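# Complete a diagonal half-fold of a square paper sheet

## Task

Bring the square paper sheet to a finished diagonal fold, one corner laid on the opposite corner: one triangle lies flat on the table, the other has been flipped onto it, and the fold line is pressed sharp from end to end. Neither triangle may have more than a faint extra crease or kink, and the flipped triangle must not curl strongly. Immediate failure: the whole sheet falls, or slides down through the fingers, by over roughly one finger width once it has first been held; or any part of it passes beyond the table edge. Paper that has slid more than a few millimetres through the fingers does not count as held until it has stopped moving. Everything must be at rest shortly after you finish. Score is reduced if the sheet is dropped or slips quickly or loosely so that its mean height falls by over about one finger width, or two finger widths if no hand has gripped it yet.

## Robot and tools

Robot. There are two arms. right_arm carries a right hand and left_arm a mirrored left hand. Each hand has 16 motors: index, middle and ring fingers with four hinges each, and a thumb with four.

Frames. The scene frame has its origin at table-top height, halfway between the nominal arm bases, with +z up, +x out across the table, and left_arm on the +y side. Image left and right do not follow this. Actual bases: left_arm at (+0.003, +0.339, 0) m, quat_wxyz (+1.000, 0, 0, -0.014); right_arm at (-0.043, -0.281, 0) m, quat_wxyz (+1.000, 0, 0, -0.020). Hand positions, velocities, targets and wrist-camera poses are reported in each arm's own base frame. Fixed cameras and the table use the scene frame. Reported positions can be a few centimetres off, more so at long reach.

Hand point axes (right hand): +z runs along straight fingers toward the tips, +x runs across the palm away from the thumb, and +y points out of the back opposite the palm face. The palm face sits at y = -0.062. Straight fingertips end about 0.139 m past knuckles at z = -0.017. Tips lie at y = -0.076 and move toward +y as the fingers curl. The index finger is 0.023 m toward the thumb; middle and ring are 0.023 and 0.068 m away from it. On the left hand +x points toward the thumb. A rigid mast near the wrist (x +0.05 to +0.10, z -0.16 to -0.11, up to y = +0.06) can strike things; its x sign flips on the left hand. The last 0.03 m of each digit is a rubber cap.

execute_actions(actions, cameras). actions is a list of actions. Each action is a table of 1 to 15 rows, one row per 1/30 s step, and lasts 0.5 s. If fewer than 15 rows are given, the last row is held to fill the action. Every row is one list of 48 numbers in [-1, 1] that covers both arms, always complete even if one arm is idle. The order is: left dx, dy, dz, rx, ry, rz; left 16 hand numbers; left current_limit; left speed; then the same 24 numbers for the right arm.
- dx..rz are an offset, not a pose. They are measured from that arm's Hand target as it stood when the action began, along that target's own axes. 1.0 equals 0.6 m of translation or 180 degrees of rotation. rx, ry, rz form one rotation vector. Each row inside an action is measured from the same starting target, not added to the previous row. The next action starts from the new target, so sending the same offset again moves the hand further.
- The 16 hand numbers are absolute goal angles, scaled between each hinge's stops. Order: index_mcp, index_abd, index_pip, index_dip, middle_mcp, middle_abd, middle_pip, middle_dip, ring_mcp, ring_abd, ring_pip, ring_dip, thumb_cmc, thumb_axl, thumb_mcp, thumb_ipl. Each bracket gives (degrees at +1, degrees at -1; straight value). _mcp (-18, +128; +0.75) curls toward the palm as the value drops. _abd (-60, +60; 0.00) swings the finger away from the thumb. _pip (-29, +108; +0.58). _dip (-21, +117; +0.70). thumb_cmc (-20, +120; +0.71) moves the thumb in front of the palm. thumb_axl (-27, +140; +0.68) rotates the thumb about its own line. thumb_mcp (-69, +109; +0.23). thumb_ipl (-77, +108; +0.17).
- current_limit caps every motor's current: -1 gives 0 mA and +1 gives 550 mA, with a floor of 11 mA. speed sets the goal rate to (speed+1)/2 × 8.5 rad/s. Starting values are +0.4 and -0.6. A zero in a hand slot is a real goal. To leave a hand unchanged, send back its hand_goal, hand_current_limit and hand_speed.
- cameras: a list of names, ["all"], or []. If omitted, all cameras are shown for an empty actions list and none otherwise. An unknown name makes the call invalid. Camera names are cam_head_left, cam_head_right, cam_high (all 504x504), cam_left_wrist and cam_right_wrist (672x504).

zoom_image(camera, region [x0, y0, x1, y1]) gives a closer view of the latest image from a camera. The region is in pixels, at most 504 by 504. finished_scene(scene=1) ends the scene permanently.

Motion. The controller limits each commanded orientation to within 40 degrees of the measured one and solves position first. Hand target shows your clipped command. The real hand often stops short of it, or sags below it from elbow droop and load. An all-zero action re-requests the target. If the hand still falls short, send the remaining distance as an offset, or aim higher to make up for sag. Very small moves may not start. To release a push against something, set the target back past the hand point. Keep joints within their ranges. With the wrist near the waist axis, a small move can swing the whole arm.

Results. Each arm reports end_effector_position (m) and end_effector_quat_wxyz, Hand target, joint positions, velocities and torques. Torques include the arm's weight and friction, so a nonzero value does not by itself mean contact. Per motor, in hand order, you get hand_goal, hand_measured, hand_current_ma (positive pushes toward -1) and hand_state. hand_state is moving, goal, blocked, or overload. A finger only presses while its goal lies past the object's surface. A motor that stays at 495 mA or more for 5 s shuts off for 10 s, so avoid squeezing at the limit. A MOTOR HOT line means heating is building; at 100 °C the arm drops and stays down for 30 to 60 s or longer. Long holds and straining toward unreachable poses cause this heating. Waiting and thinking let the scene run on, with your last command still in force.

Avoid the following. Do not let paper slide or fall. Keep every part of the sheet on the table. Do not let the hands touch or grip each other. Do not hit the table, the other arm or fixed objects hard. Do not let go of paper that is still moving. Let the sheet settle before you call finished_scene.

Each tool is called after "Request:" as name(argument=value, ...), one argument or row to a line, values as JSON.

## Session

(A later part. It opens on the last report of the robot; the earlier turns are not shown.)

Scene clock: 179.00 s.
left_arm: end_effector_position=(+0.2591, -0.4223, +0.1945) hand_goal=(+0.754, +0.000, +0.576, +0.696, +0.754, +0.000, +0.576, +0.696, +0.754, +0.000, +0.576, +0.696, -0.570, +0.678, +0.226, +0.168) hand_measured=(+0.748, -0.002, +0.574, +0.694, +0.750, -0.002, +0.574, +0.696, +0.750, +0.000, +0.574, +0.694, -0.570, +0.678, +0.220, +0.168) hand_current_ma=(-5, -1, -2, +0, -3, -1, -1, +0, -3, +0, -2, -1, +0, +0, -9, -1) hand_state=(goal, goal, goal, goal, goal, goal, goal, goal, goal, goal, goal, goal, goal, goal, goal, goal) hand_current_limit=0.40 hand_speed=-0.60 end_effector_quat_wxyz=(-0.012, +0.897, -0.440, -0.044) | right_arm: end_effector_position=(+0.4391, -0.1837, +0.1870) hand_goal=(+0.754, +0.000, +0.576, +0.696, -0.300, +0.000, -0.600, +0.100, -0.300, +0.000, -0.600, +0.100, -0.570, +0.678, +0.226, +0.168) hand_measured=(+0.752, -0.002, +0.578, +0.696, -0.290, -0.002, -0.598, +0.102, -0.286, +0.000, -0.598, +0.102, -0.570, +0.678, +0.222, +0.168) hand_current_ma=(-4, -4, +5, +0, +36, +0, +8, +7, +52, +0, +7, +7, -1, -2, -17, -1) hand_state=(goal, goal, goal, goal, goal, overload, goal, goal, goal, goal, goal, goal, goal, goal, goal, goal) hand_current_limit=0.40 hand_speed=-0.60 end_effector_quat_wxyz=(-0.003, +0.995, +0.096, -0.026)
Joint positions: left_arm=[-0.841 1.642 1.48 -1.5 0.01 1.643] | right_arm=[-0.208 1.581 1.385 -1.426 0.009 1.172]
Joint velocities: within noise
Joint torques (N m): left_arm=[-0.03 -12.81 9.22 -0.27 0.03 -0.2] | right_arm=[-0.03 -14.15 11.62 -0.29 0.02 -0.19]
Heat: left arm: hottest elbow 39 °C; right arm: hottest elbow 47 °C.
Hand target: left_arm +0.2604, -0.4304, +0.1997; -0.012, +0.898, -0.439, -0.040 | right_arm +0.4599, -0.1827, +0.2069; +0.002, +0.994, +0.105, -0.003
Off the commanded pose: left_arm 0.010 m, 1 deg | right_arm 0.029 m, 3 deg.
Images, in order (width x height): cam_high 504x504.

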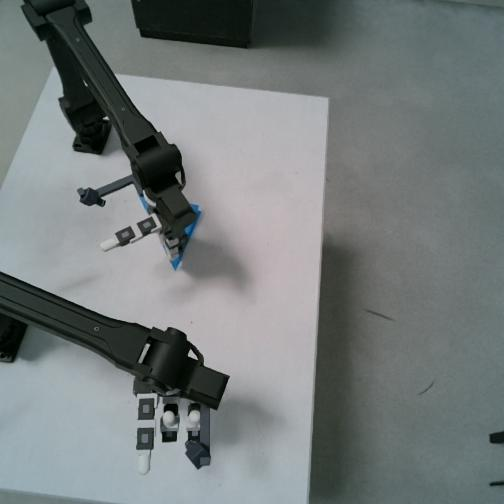

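Request:
execute_actions(
  actions=[
    [[-0.0269,-0.0135,0.016,0,0,0.0067,0.754,0,0.576,0.696,0.754,0,0.576,0.696,0.754,0,0.576,0.696,-0.571,0.678,0.226,0.168,0.4,-0.6,0,0,0,0,0,0,0.754,0,0.576,0.696,-0.3,0,-0.6,0.1,-0.3,0,-0.6,0.1,-0.571,0.678,0.226,0.168,0.4,-0.6]],
    [[0.0025,0,0.053,0,0,0,0.754,0,0.576,0.696,0.754,0,0.576,0.696,0.754,0,0.576,0.696,-0.571,0.678,0.226,0.168,0.4,-0.6,0,0,0,0,0,0,0.754,0,0.576,0.696,-0.3,0,-0.6,0.1,-0.3,0,-0.6,0.1,-0.571,0.678,0.226,0.168,0.4,-0.6]],
    [[0.0017,0,0.038,0,0,0,0.754,0,0.576,0.696,0.754,0,0.576,0.696,0.754,0,0.576,0.696,-0.571,0.678,0.226,0.168,0.4,-0.6,0,0,0,0,0,0,0.754,0,0.576,0.696,-0.3,0,-0.6,0.1,-0.3,0,-0.6,0.1,-0.571,0.678,0.226,0.168,0.4,-0.6]],
    [[0.0022,0,0.05,0,0,0,0.754,0,0.576,0.696,0.754,0,0.576,0.696,0.754,0,0.576,0.696,-0.571,0.678,0.226,0.168,0.4,-0.6,0,0,0,0,0,0,0.754,0,0.576,0.696,-0.3,0,-0.6,0.1,-0.3,0,-0.6,0.1,-0.571,0.678,0.226,0.168,0.4,-0.6]],
    [[-0.008,0,0.08,0,0,0,0.754,0,0.576,0.696,0.754,0,0.576,0.696,0.754,0,0.576,0.696,-0.571,0.678,0.226,0.168,0.4,-0.6,0,0,0,0,0,0,0.754,0,0.576,0.696,-0.3,0,-0.6,0.1,-0.3,0,-0.6,0.1,-0.571,0.678,0.226,0.168,0.4,-0.6]],
  ],
  cameras=["cam_head_left"],
)

Request:
zoom_image(
  camera="cam_head_left",
  region=[150, 250, 230, 350],
)

Request:
execute_actions(
  actions=[
    [[0.04,0.0145,-0.235,0,0,0,0.754,0,0.576,0.696,0.754,0,0.576,0.696,0.754,0,0.576,0.696,-0.571,0.678,0.226,0.168,0.4,-0.6,0,0,0,0,0,0,0.754,0,0.576,0.696,-0.3,0,-0.6,0.1,-0.3,0,-0.6,0.1,-0.571,0.678,0.226,0.168,0.4,-0.6]],
  ],
  cameras=["cam_head_left", "cam_high"],
)

Request:
zoom_image(
  camera="cam_head_left",
  region=[150, 250, 230, 350],
)

Request:
zoom_image(
  camera="cam_high",
  region=[110, 160, 230, 280],
)

Scene clock: 182.50 s.
left_arm: end_effector_position=(+0.2512, -0.4136, +0.1306) hand_goal=(+0.754, +0.000, +0.576, +0.696, +0.754, +0.000, +0.576, +0.696, +0.754, +0.000, +0.576, +0.696, -0.570, +0.678, +0.226, +0.168) hand_measured=(+0.748, -0.008, +0.572, +0.694, +0.748, -0.016, +0.574, +0.696, +0.750, -0.004, +0.574, +0.694, -0.570, +0.678, +0.220, +0.168) hand_current_ma=(-6, -7, -2, -1, -6, -18, -1, +0, -4, -3, -2, -1, +0, +0, -9, -1) hand_state=(goal, goal, goal, goal, goal, goal, goal, goal, goal, goal, goal, goal, goal, goal, goal, goal) hand_current_limit=0.40 hand_speed=-0.60 end_effector_quat_wxyz=(+0.010, +0.894, -0.448, +0.012) | right_arm: end_effector_position=(+0.4391, -0.1837, +0.1870) hand_goal=(+0.754, +0.000, +0.576, +0.696, -0.300, +0.000, -0.600, +0.100, -0.300, +0.000, -0.600, +0.100, -0.570, +0.678, +0.226, +0.168) hand_measured=(+0.752, -0.002, +0.578, +0.696, -0.290, -0.002, -0.598, +0.102, -0.286, +0.000, -0.598, +0.102, -0.570, +0.678, +0.222, +0.168) hand_current_ma=(-4, -4, +5, +0, +36, +0, +8, +7, +52, +0, +7, +7, -1, -2, -17, -1) hand_state=(goal, goal, goal, goal, goal, overload, goal, goal, goal, goal, goal, goal, goal, goal, goal, goal) hand_current_limit=0.40 hand_speed=-0.60 end_effector_quat_wxyz=(-0.003, +0.995, +0.096, -0.026)
Joint positions: left_arm=[-0.841 1.584 1.233 -1.19 0.009 1.659] | right_arm=[-0.208 1.581 1.385 -1.426 0.009 1.172]
Joint torques (N m): left_arm=[1.61 -4.84 2.48 2.02 0.01 0.03] | right_arm=[0.03 -14.1 11.62 -0.28 0.03 -0.19]
Heat: left arm: hottest elbow 39 °C; right arm: hottest elbow 48 °C.
Hand target: left_arm +0.2477, -0.4038, +0.0594; -0.012, +0.893, -0.448, -0.040 | right_arm +0.4599, -0.1827, +0.2069; +0.002, +0.994, +0.105, -0.003
Off the commanded pose: left_arm 0.072 m, 6 deg | right_arm 0.029 m, 3 deg.
Images, in order (width x height): cam_head_left 504x504.

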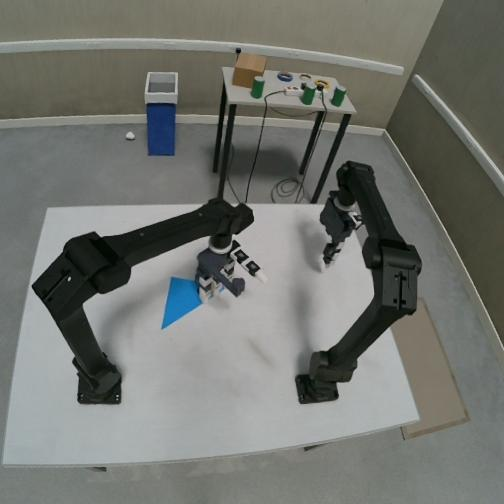

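Scaled by 5.040 from the camera's 504x504 image, which has a finer 720x720 frame.

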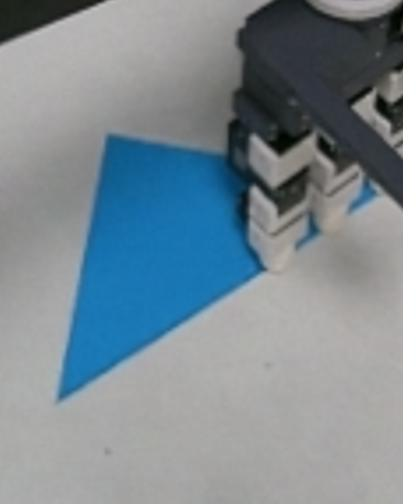

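Scene clock: 183.23 s.
left_arm: end_effector_position=(+0.2627, -0.4278, +0.1924) hand_goal=(+0.754, +0.000, +0.576, +0.696, +0.754, +0.000, +0.576, +0.696, +0.754, +0.000, +0.576, +0.696, -0.570, +0.678, +0.226, +0.168) hand_measured=(+0.750, -0.002, +0.574, +0.694, +0.750, -0.002, +0.574, +0.696, +0.750, +0.000, +0.574, +0.694, -0.570, +0.678, +0.220, +0.168) hand_current_ma=(-4, -1, -2, -1, -4, -1, -1, +0, -3, +0, -2, -1, +0, +0, -9, -1) hand_state=(goal, goal, goal, goal, goal, goal, goal, goal, goal, goal, goal, goal, goal, goal, goal, goal) hand_current_limit=0.40 hand_speed=-0.60 end_effector_quat_wxyz=(-0.012, +0.893, -0.448, -0.045) | right_arm: end_effector_position=(+0.4391, -0.1837, +0.1870) hand_goal=(+0.754, +0.000, +0.576, +0.696, -0.300, +0.000, -0.600, +0.100, -0.300, +0.000, -0.600, +0.100, -0.570, +0.678, +0.226, +0.168) hand_measured=(+0.752, -0.002, +0.578, +0.696, -0.290, -0.002, -0.598, +0.102, -0.286, +0.000, -0.598, +0.102, -0.570, +0.678, +0.222, +0.168) hand_current_ma=(-4, -4, +5, +0, +36, +0, +8, +7, +52, +0, +7, +7, -1, -2, -17, -1) hand_state=(goal, goal, goal, goal, goal, overload, goal, goal, goal, goal, goal, goal, goal, goal, goal, goal) hand_current_limit=0.40 hand_speed=-0.60 end_effector_quat_wxyz=(-0.003, +0.995, +0.096, -0.026)
Joint positions: left_arm=[-0.842 1.664 1.502 -1.501 0.01 1.659] | right_arm=[-0.208 1.581 1.385 -1.426 0.009 1.172]
Joint torques (N m): left_arm=[0.26 -13.04 9.44 -0.28 0.03 -0.16] | right_arm=[0.03 -13.98 11.62 -0.28 0.03 -0.19]
Heat: left arm: hottest elbow 39 °C; right arm: hottest elbow 48 °C.
Hand target: left_arm +0.2635, -0.4363, +0.1979; -0.012, +0.893, -0.448, -0.040 | right_arm +0.4599, -0.1827, +0.2069; +0.002, +0.994, +0.105, -0.003
Off the commanded pose: left_arm 0.010 m, 1 deg | right_arm 0.029 m, 3 deg.
Images, in order (width x height): cam_head_left 504x504, cam_high 504x504.

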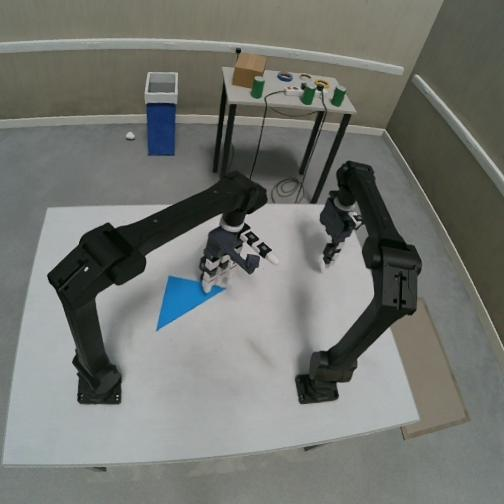

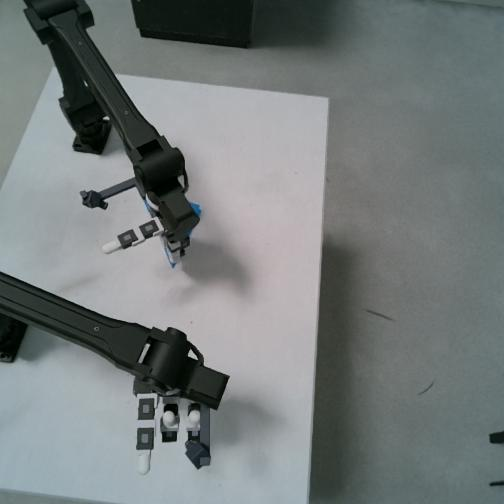

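Scaled by 5.040 from the camera's 504x504 image, which has a finer 720x720 frame.

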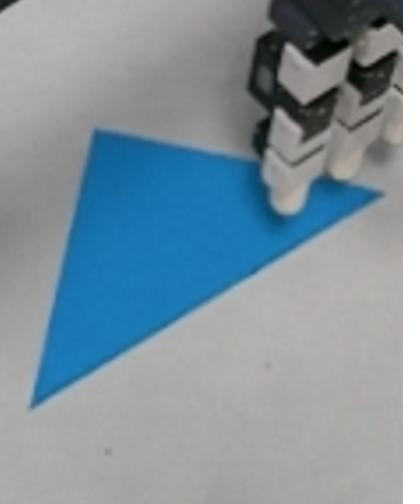

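Scaled by 4.200 from the camera's 504x504 image, which has a finer 720x720 frame.

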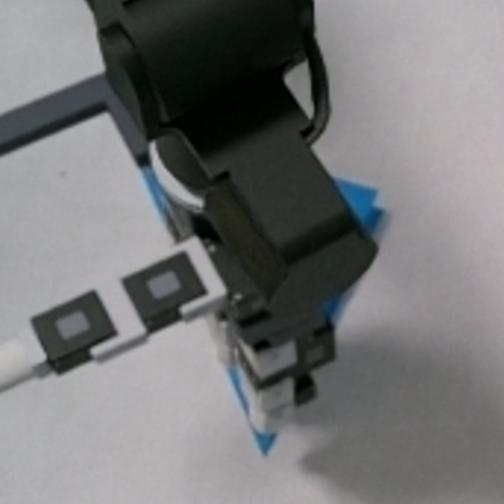

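Request:
execute_actions(
  actions=[
    [[-0.155,-0.0205,0,0,0,0.0061,0.754,0,0.576,0.696,0.754,0,0.576,0.696,0.754,0,0.576,0.696,-0.571,0.678,0.226,0.168,0.4,-0.6,0,0,0,0,0,0,0.754,0,0.576,0.696,-0.3,0,-0.6,0.1,-0.3,0,-0.6,0.1,-0.571,0.678,0.226,0.168,0.4,-0.6]],
    [[-0.153,-0.0206,0.016,0,0,0.0061,0.754,0,0.576,0.696,0.754,0,0.576,0.696,0.754,0,0.576,0.696,-0.571,0.678,0.226,0.168,0.4,-0.6,0,0,0,0,0,0,0.754,0,0.576,0.696,-0.3,0,-0.6,0.1,-0.3,0,-0.6,0.1,-0.571,0.678,0.226,0.168,0.4,-0.6]],
    [[0.0025,0,0.053,0,0,0,0.754,0,0.576,0.696,0.754,0,0.576,0.696,0.754,0,0.576,0.696,-0.571,0.678,0.226,0.168,0.4,-0.6,0,0,0,0,0,0,0.754,0,0.576,0.696,-0.3,0,-0.6,0.1,-0.3,0,-0.6,0.1,-0.571,0.678,0.226,0.168,0.4,-0.6]],
    [[0.0017,0,0.02,0,0,0,0.754,0,0.576,0.696,0.754,0,0.576,0.696,0.754,0,0.576,0.696,-0.571,0.678,0.226,0.168,0.4,-0.6,0,0,0,0,0,0,0.754,0,0.576,0.696,-0.3,0,-0.6,0.1,-0.3,0,-0.6,0.1,-0.571,0.678,0.226,0.168,0.4,-0.6]],
  ],
  cameras=["cam_head_left","cam_left_wrist"],
)

Request:
zoom_image(
  camera="cam_head_left",
  region=[150, 250, 230, 350],
)

Scene clock: 186.23 s.
left_arm: end_effector_position=(+0.1725, -0.2710, +0.1615) hand_goal=(+0.754, +0.000, +0.576, +0.696, +0.754, +0.000, +0.576, +0.696, +0.754, +0.000, +0.576, +0.696, -0.570, +0.678, +0.226, +0.168) hand_measured=(+0.752, +0.000, +0.574, +0.694, +0.752, +0.000, +0.574, +0.696, +0.752, +0.000, +0.574, +0.694, -0.570, +0.678, +0.220, +0.168) hand_current_ma=(-2, +0, -2, -1, -2, +0, -1, +0, -2, +0, -2, -1, +0, +0, -7, -1) hand_state=(goal, goal, goal, goal, goal, goal, goal, goal, goal, goal, goal, goal, goal, goal, goal, goal) hand_current_limit=0.40 hand_speed=-0.60 end_effector_quat_wxyz=(-0.012, +0.887, -0.460, -0.041) | right_arm: end_effector_position=(+0.4391, -0.1837, +0.1870) hand_goal=(+0.754, +0.000, +0.576, +0.696, -0.300, +0.000, -0.600, +0.100, -0.300, +0.000, -0.600, +0.100, -0.570, +0.678, +0.226, +0.168) hand_measured=(+0.752, -0.002, +0.578, +0.696, -0.290, -0.002, -0.598, +0.102, -0.286, +0.000, -0.598, +0.102, -0.570, +0.678, +0.222, +0.168) hand_current_ma=(-4, -4, +5, +0, +36, +0, +8, +7, +52, +0, +7, +7, -1, -2, -17, -1) hand_state=(goal, goal, goal, goal, goal, overload, goal, goal, goal, goal, goal, goal, goal, goal, goal, goal) hand_current_limit=0.40 hand_speed=-0.60 end_effector_quat_wxyz=(-0.003, +0.995, +0.096, -0.026)
Joint positions: left_arm=[-0.727 1.23 0.961 -1.387 -0.004 1.801] | right_arm=[-0.208 1.581 1.385 -1.426 0.009 1.172]
Joint torques (N m): left_arm=[0.85 -7.06 7.08 0.39 0.14 0.08] | right_arm=[-0.03 -14.1 11.59 -0.28 0.03 -0.2]
Heat: left arm: hottest elbow 39 °C; right arm: hottest elbow 49 °C.
Hand target: left_arm +0.1732, -0.2720, +0.1595; -0.011, +0.884, -0.465, -0.040 | right_arm +0.4599, -0.1827, +0.2069; +0.002, +0.994, +0.105, -0.003
Off the commanded pose: left_arm 0.002 m, 1 deg | right_arm 0.029 m, 3 deg.
Images, in order (width x height): cam_head_left 504x504, cam_left_wrist 672x504.

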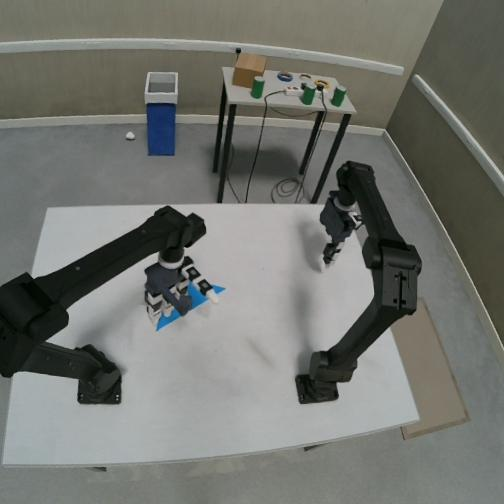

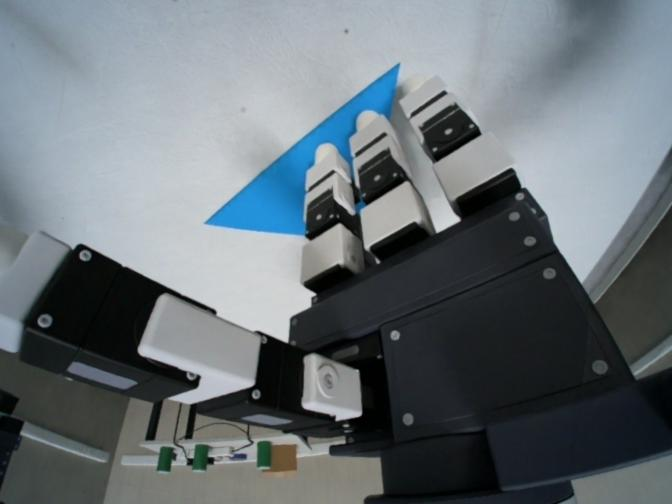

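Scaled by 5.040 from the camera's 504x504 image, which has a finer 720x720 frame.

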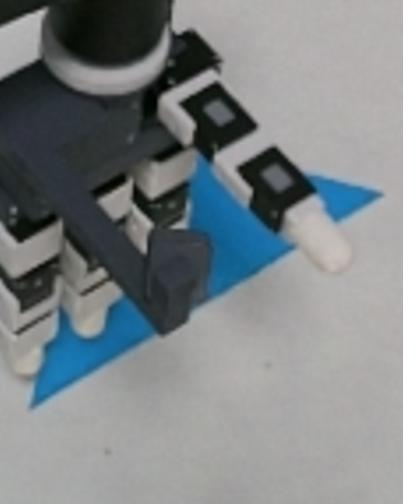

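Request:
execute_actions(
  actions=[
    [[0.0187,0.0113,0.02,0,0,0,0.754,0,0.576,0.696,0.754,0,0.576,0.696,0.754,0,0.576,0.696,-0.571,0.678,0.226,0.168,0.4,-0.6,0,0,0,0,0,0,0.754,0,0.576,0.696,-0.3,0,-0.6,0.1,-0.3,0,-0.6,0.1,-0.571,0.678,0.226,0.168,0.4,-0.6]],
    [[0.0022,0,0.045,0,0,0,0.754,0,0.576,0.696,0.754,0,0.576,0.696,0.754,0,0.576,0.696,-0.571,0.678,0.226,0.168,0.4,-0.6,0,0,0,0,0,0,0.754,0,0.576,0.696,-0.3,0,-0.6,0.1,-0.3,0,-0.6,0.1,-0.571,0.678,0.226,0.168,0.4,-0.6]],
    [[0.0022,0,0.045,0,0,0,0.754,0,0.576,0.696,0.754,0,0.576,0.696,0.754,0,0.576,0.696,-0.571,0.678,0.226,0.168,0.4,-0.6,0,0,0,0,0,0,0.754,0,0.576,0.696,-0.3,0,-0.6,0.1,-0.3,0,-0.6,0.1,-0.571,0.678,0.226,0.168,0.4,-0.6]],
    [[-0.008,0,0.06,0,0,0,0.754,0,0.576,0.696,0.754,0,0.576,0.696,0.754,0,0.576,0.696,-0.571,0.678,0.226,0.168,0.4,-0.6,0,0,0,0,0,0,0.754,0,0.576,0.696,-0.3,0,-0.6,0.1,-0.3,0,-0.6,0.1,-0.571,0.678,0.226,0.168,0.4,-0.6]],
  ],
  cameras=["cam_head_left"],
)

Request:
zoom_image(
  camera="cam_head_left",
  region=[150, 250, 230, 350],
)

Request:
execute_actions(
  actions=[
    [[0.04,0.0145,-0.23,0,0,0,0.754,0,0.576,0.696,0.754,0,0.576,0.696,0.754,0,0.576,0.696,-0.571,0.678,0.226,0.168,0.4,-0.6,0,0,0,0,0,0,0.754,0,0.576,0.696,-0.3,0,-0.6,0.1,-0.3,0,-0.6,0.1,-0.571,0.678,0.226,0.168,0.4,-0.6]],
  ],
  cameras=["cam_head_left", "cam_high"],
)

Request:
zoom_image(
  camera="cam_head_left",
  region=[150, 250, 230, 350],
)

Request:
zoom_image(
  camera="cam_high",
  region=[110, 160, 230, 280],
)

Scene clock: 188.97 s.
left_arm: end_effector_position=(+0.1776, -0.2845, +0.1215) hand_goal=(+0.754, +0.000, +0.576, +0.696, +0.754, +0.000, +0.576, +0.696, +0.754, +0.000, +0.576, +0.696, -0.570, +0.678, +0.226, +0.168) hand_measured=(+0.746, -0.006, +0.572, +0.692, +0.742, -0.040, +0.570, +0.694, +0.746, -0.012, +0.572, +0.692, -0.570, +0.678, +0.220, +0.168) hand_current_ma=(-8, -4, -3, -2, -17, -66, -5, -1, -10, -13, -3, -3, +0, +0, -8, -1) hand_state=(goal, goal, goal, goal, goal, blocked, goal, goal, goal, goal, goal, goal, goal, goal, goal, goal) hand_current_limit=0.40 hand_speed=-0.60 end_effector_quat_wxyz=(+0.002, +0.884, -0.467, +0.010) | right_arm: end_effector_position=(+0.4391, -0.1837, +0.1870) hand_goal=(+0.754, +0.000, +0.576, +0.696, -0.300, +0.000, -0.600, +0.100, -0.300, +0.000, -0.600, +0.100, -0.570, +0.678, +0.226, +0.168) hand_measured=(+0.752, -0.002, +0.578, +0.696, -0.290, -0.002, -0.598, +0.102, -0.286, +0.000, -0.598, +0.102, -0.570, +0.678, +0.222, +0.168) hand_current_ma=(-4, -4, +5, +0, +36, +0, +8, +7, +52, +0, +7, +7, -1, -2, -17, -1) hand_state=(goal, goal, goal, goal, goal, overload, goal, goal, goal, goal, goal, goal, goal, goal, goal, goal) hand_current_limit=0.40 hand_speed=-0.60 end_effector_quat_wxyz=(-0.003, +0.995, +0.096, -0.026)
Joint positions: left_arm=[-0.747 1.233 0.854 -1.171 -0.002 1.796] | right_arm=[-0.208 1.581 1.385 -1.426 0.009 1.172]
Joint torques (N m): left_arm=[1.03 -0.26 0.62 2.97 0.07 -0.13] | right_arm=[0.09 -14.1 11.62 -0.29 0.03 -0.2]
Heat: left arm: hottest elbow 39 °C; right arm: hottest elbow 50 °C.
Hand target: left_arm +0.1665, -0.2774, +0.0572; -0.011, +0.884, -0.465, -0.040 | right_arm +0.4599, -0.1827, +0.2069; +0.002, +0.994, +0.105, -0.003
Off the commanded pose: left_arm 0.066 m, 6 deg | right_arm 0.029 m, 3 deg.
Images, in order (width x height): cam_head_left 504x504.

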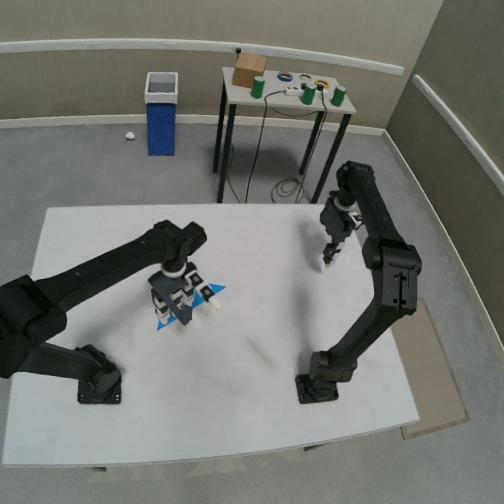

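Scaled by 5.040 from the camera's 504x504 image, which has a finer 720x720 frame.

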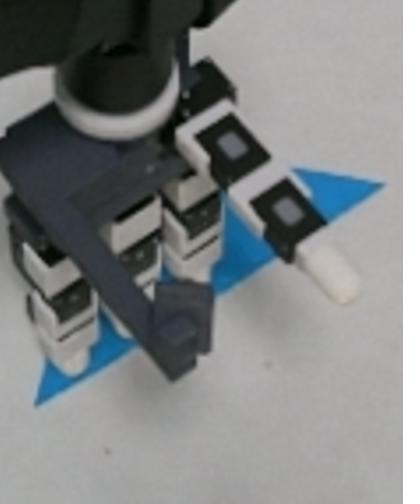

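Scene clock: 189.67 s.
left_arm: end_effector_position=(+0.1769, -0.3035, +0.1865) hand_goal=(+0.754, +0.000, +0.576, +0.696, +0.754, +0.000, +0.576, +0.696, +0.754, +0.000, +0.576, +0.696, -0.570, +0.678, +0.226, +0.168) hand_measured=(+0.750, -0.002, +0.572, +0.694, +0.748, -0.002, +0.572, +0.694, +0.750, -0.002, +0.574, +0.692, -0.570, +0.678, +0.220, +0.168) hand_current_ma=(-4, -1, -2, -2, -5, -1, -2, -1, -4, -1, -2, -2, +0, +0, -9, -1) hand_state=(goal, goal, goal, goal, goal, goal, goal, goal, goal, goal, goal, goal, goal, goal, goal, goal) hand_current_limit=0.40 hand_speed=-0.60 end_effector_quat_wxyz=(-0.011, +0.882, -0.469, -0.045) | right_arm: end_effector_position=(+0.4391, -0.1837, +0.1870) hand_goal=(+0.754, +0.000, +0.576, +0.696, -0.300, +0.000, -0.600, +0.100, -0.300, +0.000, -0.600, +0.100, -0.570, +0.678, +0.226, +0.168) hand_measured=(+0.752, -0.002, +0.578, +0.696, -0.290, -0.002, -0.598, +0.102, -0.286, +0.000, -0.598, +0.102, -0.570, +0.678, +0.222, +0.168) hand_current_ma=(-4, -4, +5, +0, +36, +0, +8, +7, +52, +0, +7, +7, -1, -2, -17, -1) hand_state=(goal, goal, goal, goal, goal, overload, goal, goal, goal, goal, goal, goal, goal, goal, goal, goal) hand_current_limit=0.40 hand_speed=-0.60 end_effector_quat_wxyz=(-0.003, +0.995, +0.096, -0.026)
Joint positions: left_arm=[-0.786 1.292 1.08 -1.451 0.005 1.761] | right_arm=[-0.208 1.581 1.385 -1.426 0.009 1.172]
Joint torques (N m): left_arm=[0.85 -7.77 9.24 -0.38 0.03 -0.21] | right_arm=[-0.03 -14.15 11.6 -0.28 0.03 -0.19]
Heat: left arm: hottest elbow 39 °C; right arm: hottest elbow 50 °C.
Hand target: left_arm +0.1813, -0.3099, +0.1929; -0.011, +0.884, -0.465, -0.040 | right_arm +0.4599, -0.1827, +0.2069; +0.002, +0.994, +0.105, -0.003
Off the commanded pose: left_arm 0.010 m, 1 deg | right_arm 0.029 m, 3 deg.
Images, in order (width x height): cam_head_left 504x504, cam_high 504x504.

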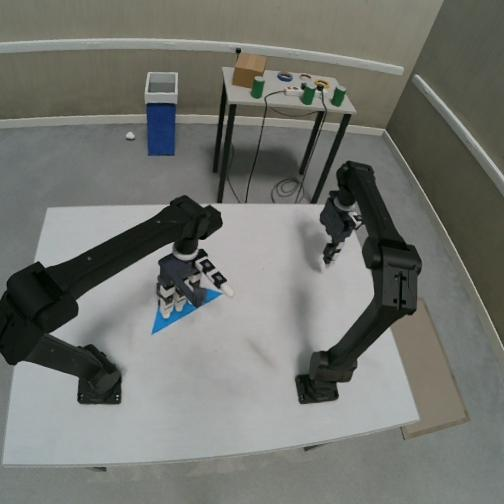

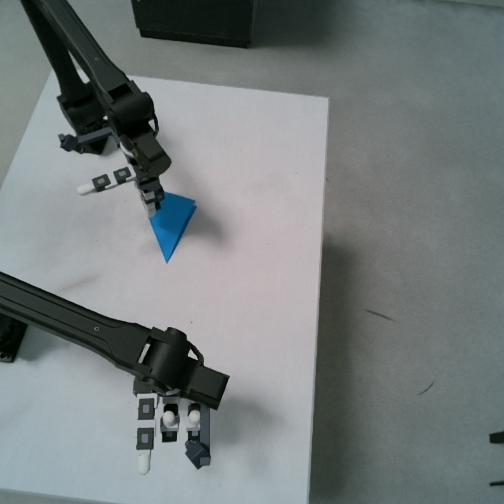

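Scaled by 5.040 from the camera's 504x504 image, which has a finer 720x720 frame.

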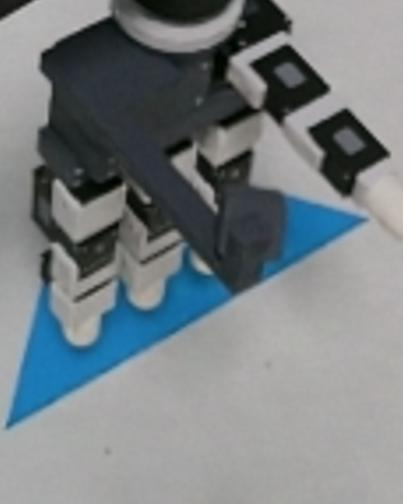

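Scaled by 4.200 from the camera's 504x504 image, which has a finer 720x720 frame.

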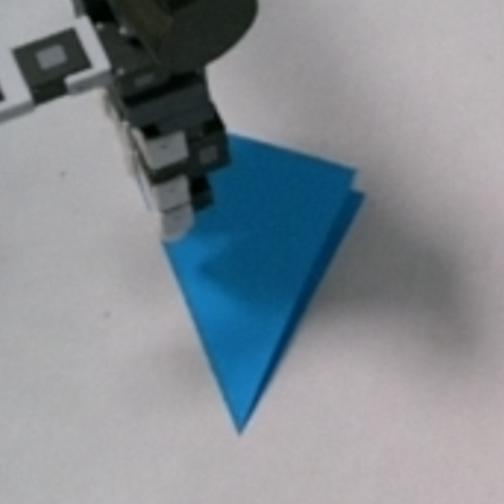

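Request:
execute_actions(
  actions=[
    [[-0.0444,-0.0066,0.016,0,0,0.005,0.754,0,0.576,0.696,0.754,0,0.576,0.696,0.754,0,0.576,0.696,-0.571,0.678,0.226,0.168,0.4,-0.6,0,0,0,0,0,0,0.754,0,0.576,0.696,-0.3,0,-0.6,0.1,-0.3,0,-0.6,0.1,-0.571,0.678,0.226,0.168,0.4,-0.6]],
    [[0.0025,0,0.055,0,0,0,0.754,0,0.576,0.696,0.754,0,0.576,0.696,0.754,0,0.576,0.696,-0.571,0.678,0.226,0.168,0.4,-0.6,0,0,0,0,0,0,0.754,0,0.576,0.696,-0.3,0,-0.6,0.1,-0.3,0,-0.6,0.1,-0.571,0.678,0.226,0.168,0.4,-0.6]],
    [[0.0017,0,0.038,0,0,0,0.754,0,0.576,0.696,0.754,0,0.576,0.696,0.754,0,0.576,0.696,-0.571,0.678,0.226,0.168,0.4,-0.6,0,0,0,0,0,0,0.754,0,0.576,0.696,-0.3,0,-0.6,0.1,-0.3,0,-0.6,0.1,-0.571,0.678,0.226,0.168,0.4,-0.6]],
    [[-0.018,0,0.05,0,0,0,0.754,0,0.576,0.696,0.754,0,0.576,0.696,0.754,0,0.576,0.696,-0.571,0.678,0.226,0.168,0.4,-0.6,0,0,0,0,0,0,0.754,0,0.576,0.696,-0.3,0,-0.6,0.1,-0.3,0,-0.6,0.1,-0.571,0.678,0.226,0.168,0.4,-0.6]],
    [[-0.018,0,0.06,0,0,0,0.754,0,0.576,0.696,0.754,0,0.576,0.696,0.754,0,0.576,0.696,-0.571,0.678,0.226,0.168,0.4,-0.6,0,0,0,0,0,0,0.754,0,0.576,0.696,-0.3,0,-0.6,0.1,-0.3,0,-0.6,0.1,-0.571,0.678,0.226,0.168,0.4,-0.6]],
  ],
  cameras=["cam_head_left"],
)

Request:
zoom_image(
  camera="cam_head_left",
  region=[150, 250, 230, 350],
)

Request:
execute_actions(
  actions=[
    [[0.018,0,-0.055,0,0,0,0.754,0,0.576,0.696,0.754,0,0.576,0.696,0.754,0,0.576,0.696,-0.571,0.678,0.226,0.168,0.4,-0.6,0,0,0,0,0,0,0.754,0,0.576,0.696,-0.3,0,-0.6,0.1,-0.3,0,-0.6,0.1,-0.571,0.678,0.226,0.168,0.4,-0.6],[0.036,0,-0.11,0,0,0,0.754,0,0.576,0.696,0.754,0,0.576,0.696,0.754,0,0.576,0.696,-0.571,0.678,0.226,0.168,0.4,-0.6,0,0,0,0,0,0,0.754,0,0.576,0.696,-0.3,0,-0.6,0.1,-0.3,0,-0.6,0.1,-0.571,0.678,0.226,0.168,0.4,-0.6],[0.036,0,-0.11,0,0,0,0.754,0,0.576,0.696,0.754,0,0.576,0.696,0.754,0,0.576,0.696,-0.571,0.678,0.226,0.168,0.4,-0.6,0,0,0,0,0,0,0.754,0,0.576,0.696,-0.3,0,-0.6,0.1,-0.3,0,-0.6,0.1,-0.571,0.678,0.226,0.168,0.4,-0.6],[0.036,0,-0.11,0,0,0,0.754,0,0.576,0.696,0.754,0,0.576,0.696,0.754,0,0.576,0.696,-0.571,0.678,0.226,0.168,0.4,-0.6,0,0,0,0,0,0,0.754,0,0.576,0.696,-0.3,0,-0.6,0.1,-0.3,0,-0.6,0.1,-0.571,0.678,0.226,0.168,0.4,-0.6],[0.045,0.0145,-0.23,0,0,0,0.754,0,0.576,0.696,0.754,0,0.576,0.696,0.754,0,0.576,0.696,-0.571,0.678,0.226,0.168,0.4,-0.6,0,0,0,0,0,0,0.754,0,0.576,0.696,-0.3,0,-0.6,0.1,-0.3,0,-0.6,0.1,-0.571,0.678,0.226,0.168,0.4,-0.6]],
  ],
  cameras=["cam_head_left", "cam_high"],
)

Request:
zoom_image(
  camera="cam_head_left",
  region=[150, 250, 230, 350],
)

Request:
zoom_image(
  camera="cam_high",
  region=[110, 160, 230, 280],
)

Scene clock: 193.97 s.
left_arm: end_effector_position=(+0.1608, -0.2770, +0.1221) hand_goal=(+0.754, +0.000, +0.576, +0.696, +0.754, +0.000, +0.576, +0.696, +0.754, +0.000, +0.576, +0.696, -0.570, +0.678, +0.226, +0.168) hand_measured=(+0.748, -0.006, +0.572, +0.694, +0.742, -0.018, +0.570, +0.694, +0.744, +0.004, +0.570, +0.692, -0.570, +0.678, +0.220, +0.168) hand_current_ma=(-7, -5, -3, -2, -18, -21, -5, -2, -13, +3, -5, -3, +0, +0, -8, -1) hand_state=(goal, goal, goal, goal, goal, goal, goal, goal, goal, goal, goal, goal, goal, goal, goal, goal) hand_current_limit=0.40 hand_speed=-0.60 end_effector_quat_wxyz=(+0.005, +0.881, -0.473, +0.012) | right_arm: end_effector_position=(+0.4391, -0.1837, +0.1870) hand_goal=(+0.754, +0.000, +0.576, +0.696, -0.300, +0.000, -0.600, +0.100, -0.300, +0.000, -0.600, +0.100, -0.570, +0.678, +0.226, +0.168) hand_measured=(+0.752, -0.002, +0.578, +0.696, -0.290, -0.002, -0.598, +0.102, -0.286, +0.000, -0.598, +0.102, -0.570, +0.678, +0.222, +0.168) hand_current_ma=(-4, -4, +5, +0, +36, +0, +8, +7, +52, +0, +7, +7, -1, -2, -17, -1) hand_state=(goal, goal, goal, goal, goal, overload, goal, goal, goal, goal, goal, goal, goal, goal, goal, goal) hand_current_limit=0.40 hand_speed=-0.60 end_effector_quat_wxyz=(-0.003, +0.995, +0.096, -0.026)
Joint positions: left_arm=[-0.764 1.184 0.815 -1.177 0.003 1.793] | right_arm=[-0.208 1.581 1.385 -1.426 0.009 1.172]
Joint torques (N m): left_arm=[1.67 -0.5 0.91 2.17 -0.03 0.02] | right_arm=[0.03 -14.15 11.62 -0.31 0.04 -0.19]
Heat: left arm: hottest elbow 39 °C; right arm: hottest elbow 51 °C.
Hand target: left_arm +0.1509, -0.2624, +0.0656; -0.011, +0.880, -0.473, -0.040 | right_arm +0.4599, -0.1827, +0.2069; +0.002, +0.994, +0.105, -0.003
Off the commanded pose: left_arm 0.059 m, 6 deg | right_arm 0.029 m, 3 deg.
Images, in order (width x height): cam_head_left 504x504.

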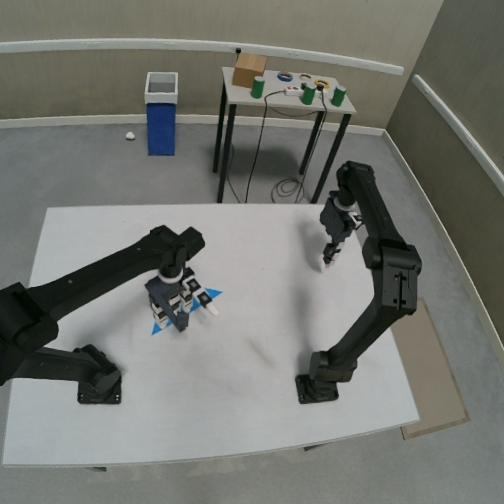

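Scaled by 5.040 from the camera's 504x504 image, which has a finer 720x720 frame.

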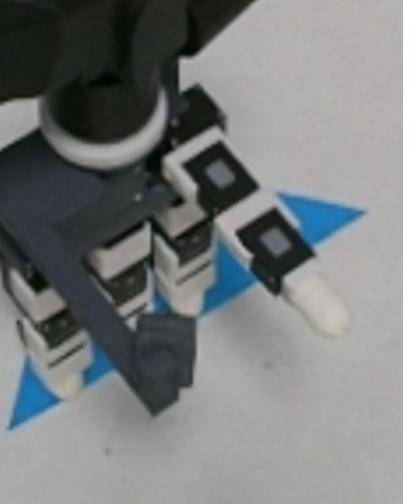

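Scene clock: 194.73 s.
left_arm: end_effector_position=(+0.1634, -0.2909, +0.1927) hand_goal=(+0.754, +0.000, +0.576, +0.696, +0.754, +0.000, +0.576, +0.696, +0.754, +0.000, +0.576, +0.696, -0.570, +0.678, +0.226, +0.168) hand_measured=(+0.750, +0.002, +0.574, +0.694, +0.750, -0.002, +0.572, +0.694, +0.750, +0.002, +0.572, +0.692, -0.570, +0.678, +0.220, +0.168) hand_current_ma=(-2, +2, -1, -1, -4, -1, -2, -2, -4, +2, -2, -2, +0, +0, -8, -1) hand_state=(goal, goal, goal, goal, goal, goal, goal, goal, goal, goal, goal, goal, goal, goal, goal, goal) hand_current_limit=0.40 hand_speed=-0.60 end_effector_quat_wxyz=(-0.011, +0.879, -0.474, -0.047) | right_arm: end_effector_position=(+0.4391, -0.1837, +0.1870) hand_goal=(+0.754, +0.000, +0.576, +0.696, -0.300, +0.000, -0.600, +0.100, -0.300, +0.000, -0.600, +0.100, -0.570, +0.678, +0.226, +0.168) hand_measured=(+0.752, -0.002, +0.578, +0.696, -0.290, -0.002, -0.598, +0.102, -0.286, +0.000, -0.598, +0.102, -0.570, +0.678, +0.222, +0.168) hand_current_ma=(-4, -4, +5, +0, +36, +0, +8, +7, +52, +0, +7, +7, -1, -2, -17, -1) hand_state=(goal, goal, goal, goal, goal, overload, goal, goal, goal, goal, goal, goal, goal, goal, goal, goal) hand_current_limit=0.40 hand_speed=-0.60 end_effector_quat_wxyz=(-0.003, +0.995, +0.096, -0.026)
Joint positions: left_arm=[-0.788 1.246 1.056 -1.478 0.006 1.773] | right_arm=[-0.208 1.581 1.385 -1.426 0.009 1.172]
Joint torques (N m): left_arm=[0.32 -7.36 9.36 -0.28 0.02 -0.2] | right_arm=[-0.03 -14.15 11.62 -0.27 0.03 -0.19]
Heat: left arm: hottest elbow 39 °C; right arm: hottest elbow 51 °C.
Hand target: left_arm +0.1670, -0.2976, +0.2011; -0.011, +0.880, -0.472, -0.040 | right_arm +0.4599, -0.1827, +0.2069; +0.002, +0.994, +0.105, -0.003
Off the commanded pose: left_arm 0.011 m, 1 deg | right_arm 0.029 m, 3 deg.
Images, in order (width x height): cam_head_left 504x504, cam_high 504x504.

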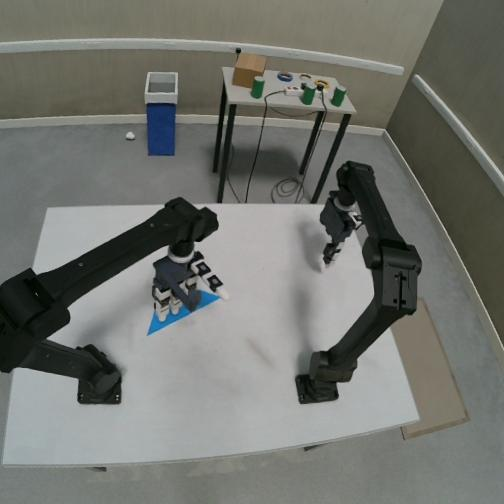

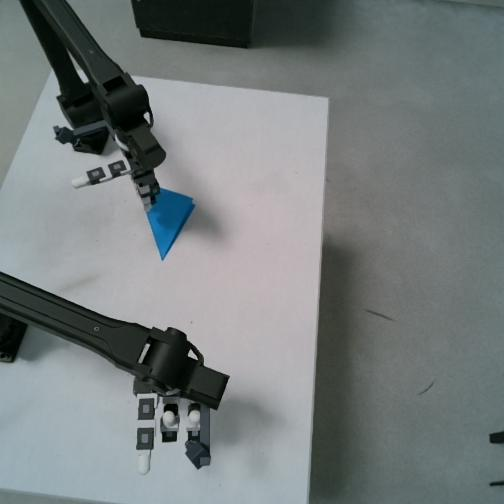

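Scaled by 5.040 from the camera's 504x504 image, which has a finer 720x720 frame.

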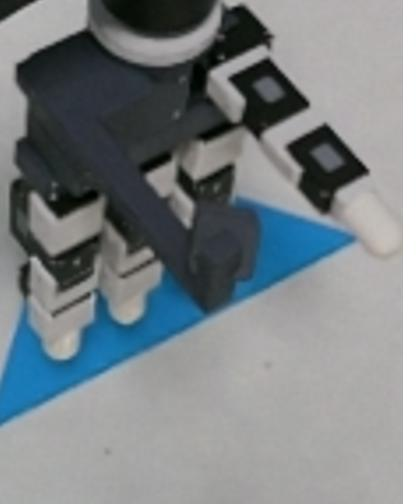

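Scaled by 4.200 from the camera's 504x504 image, which has a finer 720x720 frame.

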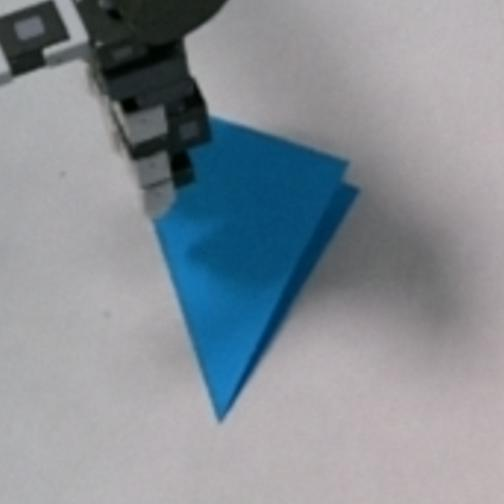

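Request:
execute_actions(
  actions=[],
  cameras=["cam_high", "cam_left_wrist", "cam_head_right"],
)

Request:
zoom_image(
  camera="cam_high",
  region=[130, 180, 210, 260],
)

Scene clock: 195.00 s.
left_arm: end_effector_position=(+0.1635, -0.2909, +0.1927) hand_goal=(+0.754, +0.000, +0.576, +0.696, +0.754, +0.000, +0.576, +0.696, +0.754, +0.000, +0.576, +0.696, -0.570, +0.678, +0.226, +0.168) hand_measured=(+0.750, +0.002, +0.574, +0.694, +0.750, -0.002, +0.572, +0.694, +0.750, +0.002, +0.572, +0.692, -0.570, +0.678, +0.220, +0.168) hand_current_ma=(-2, +2, -1, -1, -4, -1, -2, -2, -4, +2, -2, -2, +0, +0, -8, -1) hand_state=(goal, goal, goal, goal, goal, goal, goal, goal, goal, goal, goal, goal, goal, goal, goal, goal) hand_current_limit=0.40 hand_speed=-0.60 end_effector_quat_wxyz=(-0.011, +0.879, -0.474, -0.047) | right_arm: end_effector_position=(+0.4391, -0.1837, +0.1870) hand_goal=(+0.754, +0.000, +0.576, +0.696, -0.300, +0.000, -0.600, +0.100, -0.300, +0.000, -0.600, +0.100, -0.570, +0.678, +0.226, +0.168) hand_measured=(+0.752, -0.002, +0.578, +0.696, -0.290, -0.002, -0.598, +0.102, -0.286, +0.000, -0.598, +0.102, -0.570, +0.678, +0.222, +0.168) hand_current_ma=(-4, -4, +5, +0, +36, +0, +8, +7, +52, +0, +7, +7, -1, -2, -17, -1) hand_state=(goal, goal, goal, goal, goal, overload, goal, goal, goal, goal, goal, goal, goal, goal, goal, goal) hand_current_limit=0.40 hand_speed=-0.60 end_effector_quat_wxyz=(-0.003, +0.995, +0.096, -0.026)
Joint positions: left_arm=[-0.788 1.246 1.056 -1.478 0.006 1.773] | right_arm=[-0.208 1.581 1.385 -1.426 0.009 1.172]
Joint velocities: within noise
Joint torques (N m): left_arm=[0.38 -7.36 9.36 -0.25 0.01 -0.19] | right_arm=[-0.03 -13.98 11.6 -0.29 0.03 -0.19]
Heat: left arm: hottest elbow 39 °C; right arm: hottest elbow 51 °C.
Hand target: left_arm +0.1670, -0.2976, +0.2011; -0.011, +0.880, -0.472, -0.040 | right_arm +0.4599, -0.1827, +0.2069; +0.002, +0.994, +0.105, -0.003
Off the commanded pose: left_arm 0.011 m, 1 deg | right_arm 0.029 m, 3 deg.
Images, in order (width x height): cam_head_right 504x504, cam_high 504x504, cam_left_wrist 672x504.

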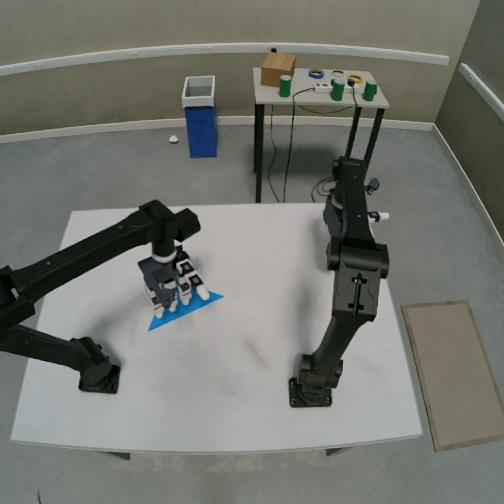

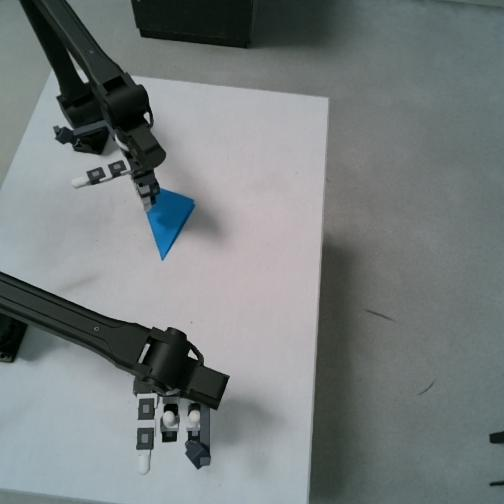

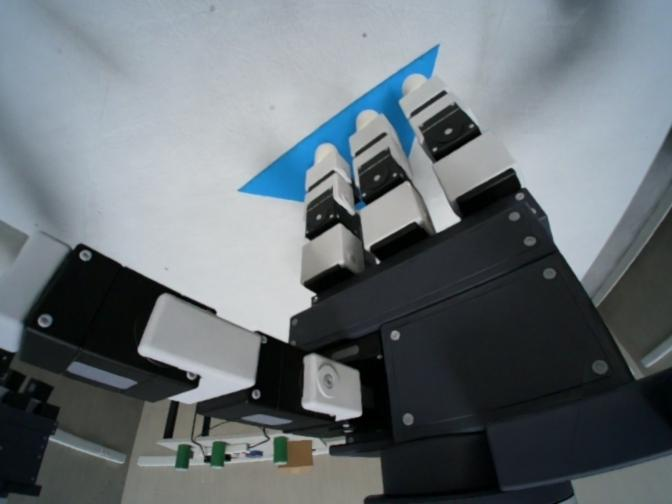

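Scaled by 6.300 from the camera's 504x504 image, which has a finer 720x720 frame.

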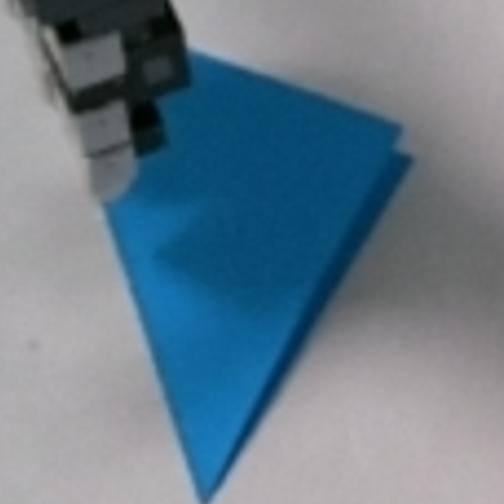

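Request:
execute_actions(
  actions=[],
  cameras=["cam_high"],
)

Request:
zoom_image(
  camera="cam_high",
  region=[130, 180, 210, 260],
)

Scene clock: 195.13 s.
left_arm: end_effector_position=(+0.1635, -0.2909, +0.1927) hand_goal=(+0.754, +0.000, +0.576, +0.696, +0.754, +0.000, +0.576, +0.696, +0.754, +0.000, +0.576, +0.696, -0.570, +0.678, +0.226, +0.168) hand_measured=(+0.750, +0.002, +0.574, +0.694, +0.750, -0.002, +0.572, +0.694, +0.750, +0.002, +0.572, +0.692, -0.570, +0.678, +0.220, +0.168) hand_current_ma=(-2, +2, -1, -1, -4, -1, -2, -2, -4, +2, -2, -2, +0, +0, -8, -1) hand_state=(goal, goal, goal, goal, goal, goal, goal, goal, goal, goal, goal, goal, goal, goal, goal, goal) hand_current_limit=0.40 hand_speed=-0.60 end_effector_quat_wxyz=(-0.011, +0.879, -0.474, -0.047) | right_arm: end_effector_position=(+0.4391, -0.1837, +0.1870) hand_goal=(+0.754, +0.000, +0.576, +0.696, -0.300, +0.000, -0.600, +0.100, -0.300, +0.000, -0.600, +0.100, -0.570, +0.678, +0.226, +0.168) hand_measured=(+0.752, -0.002, +0.578, +0.696, -0.290, -0.002, -0.598, +0.102, -0.286, +0.000, -0.598, +0.102, -0.570, +0.678, +0.222, +0.168) hand_current_ma=(-4, -4, +5, +0, +36, +0, +8, +7, +52, +0, +7, +7, -1, -2, -17, -1) hand_state=(goal, goal, goal, goal, goal, overload, goal, goal, goal, goal, goal, goal, goal, goal, goal, goal) hand_current_limit=0.40 hand_speed=-0.60 end_effector_quat_wxyz=(-0.003, +0.995, +0.096, -0.026)
Joint positions: left_arm=[-0.788 1.246 1.056 -1.478 0.006 1.773] | right_arm=[-0.208 1.581 1.385 -1.426 0.009 1.172]
Joint velocities: within noise
Joint torques (N m): left_arm=[0.44 -7.41 9.37 -0.24 0.01 -0.21] | right_arm=[0.03 -14.1 11.6 -0.28 0.03 -0.19]
Heat: left arm: hottest elbow 39 °C; right arm: hottest elbow 51 °C.
Hand target: left_arm +0.1670, -0.2976, +0.2011; -0.011, +0.880, -0.472, -0.040 | right_arm +0.4599, -0.1827, +0.2069; +0.002, +0.994, +0.105, -0.003
Off the commanded pose: left_arm 0.011 m, 1 deg | right_arm 0.029 m, 3 deg.
Images, in order (width x height): cam_high 504x504.

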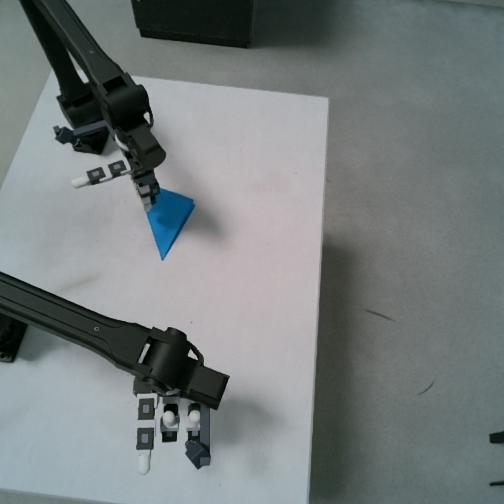

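Scaled by 6.300 from the camera's 504x504 image, which has a finer 720x720 frame.

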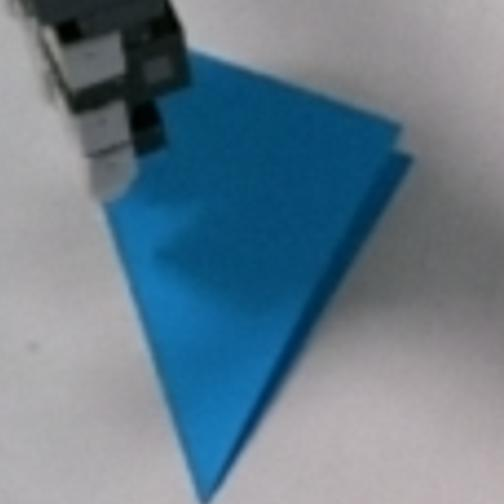

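Request:
execute_actions(
  actions=[
    [[-0.0193,-0.007,0.016,0,0.0261,0.0178,0.754,0,0.576,0.696,0.754,0,0.576,0.696,0.754,0,0.576,0.696,-0.571,0.678,0.226,0.168,0.4,-0.6,0,0,0,0,0,0,0.754,0,0.576,0.696,-0.3,0,-0.6,0.1,-0.3,0,-0.6,0.1,-0.571,0.678,0.226,0.168,0.4,-0.6]],
    [[0,0,0.058,0,0,0,0.754,0,0.576,0.696,0.754,0,0.576,0.696,0.754,0,0.576,0.696,-0.571,0.678,0.226,0.168,0.4,-0.6,0,0,0,0,0,0,0.754,0,0.576,0.696,-0.3,0,-0.6,0.1,-0.3,0,-0.6,0.1,-0.571,0.678,0.226,0.168,0.4,-0.6]],
    [[0,0,0.03,0,0,0,0.754,0,0.576,0.696,0.754,0,0.576,0.696,0.754,0,0.576,0.696,-0.571,0.678,0.226,0.168,0.4,-0.6,0,0,0,0,0,0,0.754,0,0.576,0.696,-0.3,0,-0.6,0.1,-0.3,0,-0.6,0.1,-0.571,0.678,0.226,0.168,0.4,-0.6]],
  ],
  cameras=["cam_head_left","cam_left_wrist"],
)

Request:
zoom_image(
  camera="cam_head_left",
  region=[145, 250, 225, 350],
)

Scene clock: 198.00 s.
left_arm: end_effector_position=(+0.1595, -0.2852, +0.1409) hand_goal=(+0.754, +0.000, +0.576, +0.696, +0.754, +0.000, +0.576, +0.696, +0.754, +0.000, +0.576, +0.696, -0.570, +0.678, +0.226, +0.168) hand_measured=(+0.752, +0.002, +0.574, +0.694, +0.750, -0.002, +0.574, +0.694, +0.750, +0.002, +0.572, +0.692, -0.570, +0.678, +0.220, +0.168) hand_current_ma=(-2, +0, -1, -1, -3, +0, -2, -2, -3, +0, -2, -2, +0, +0, -8, -1) hand_state=(goal, goal, goal, goal, goal, goal, goal, goal, goal, goal, goal, goal, goal, goal, goal, goal) hand_current_limit=0.40 hand_speed=-0.60 end_effector_quat_wxyz=(+0.008, +0.869, -0.495, -0.007) | right_arm: end_effector_position=(+0.4391, -0.1837, +0.1870) hand_goal=(+0.754, +0.000, +0.576, +0.696, -0.300, +0.000, -0.600, +0.100, -0.300, +0.000, -0.600, +0.100, -0.570, +0.678, +0.226, +0.168) hand_measured=(+0.752, -0.002, +0.578, +0.696, -0.290, -0.002, -0.598, +0.102, -0.286, +0.000, -0.598, +0.102, -0.570, +0.678, +0.222, +0.168) hand_current_ma=(-4, -4, +5, +0, +36, +0, +8, +7, +52, +0, +7, +7, -1, -2, -17, -1) hand_state=(goal, goal, goal, goal, goal, overload, goal, goal, goal, goal, goal, goal, goal, goal, goal, goal) hand_current_limit=0.40 hand_speed=-0.60 end_effector_quat_wxyz=(-0.003, +0.995, +0.096, -0.026)
Joint positions: left_arm=[-0.776 1.217 0.89 -1.254 0.019 1.83] | right_arm=[-0.208 1.581 1.385 -1.426 0.009 1.172]
Joint torques (N m): left_arm=[1.38 -6.77 7.15 0.64 0.17 0.05] | right_arm=[-0.03 -14.04 11.6 -0.29 0.03 -0.19]
Heat: left arm: hottest elbow 39 °C; right arm: hottest elbow 52 °C.
Hand target: left_arm +0.1626, -0.2857, +0.1396; +0.010, +0.868, -0.497, -0.005 | right_arm +0.4599, -0.1827, +0.2069; +0.002, +0.994, +0.105, -0.003
Off the commanded pose: left_arm 0.003 m, 0 deg | right_arm 0.029 m, 3 deg.
Images, in order (width x height): cam_head_left 504x504, cam_left_wrist 672x504.

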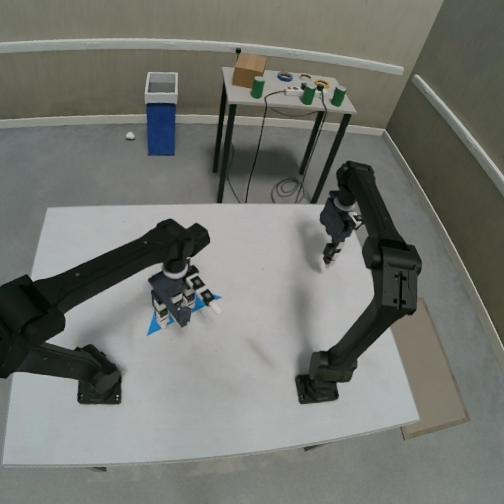

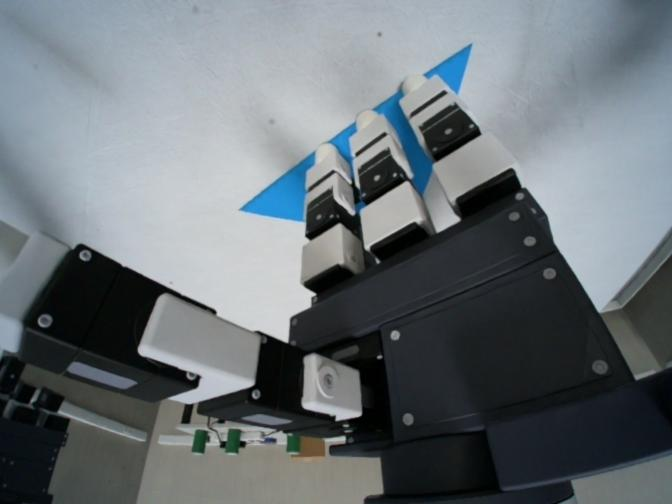

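Scaled by 5.040 from the camera's 504x504 image, which has a finer 720x720 frame.

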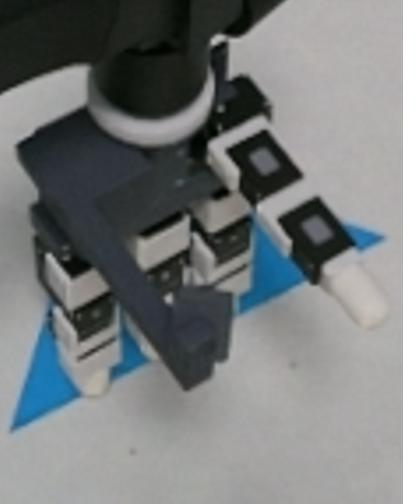

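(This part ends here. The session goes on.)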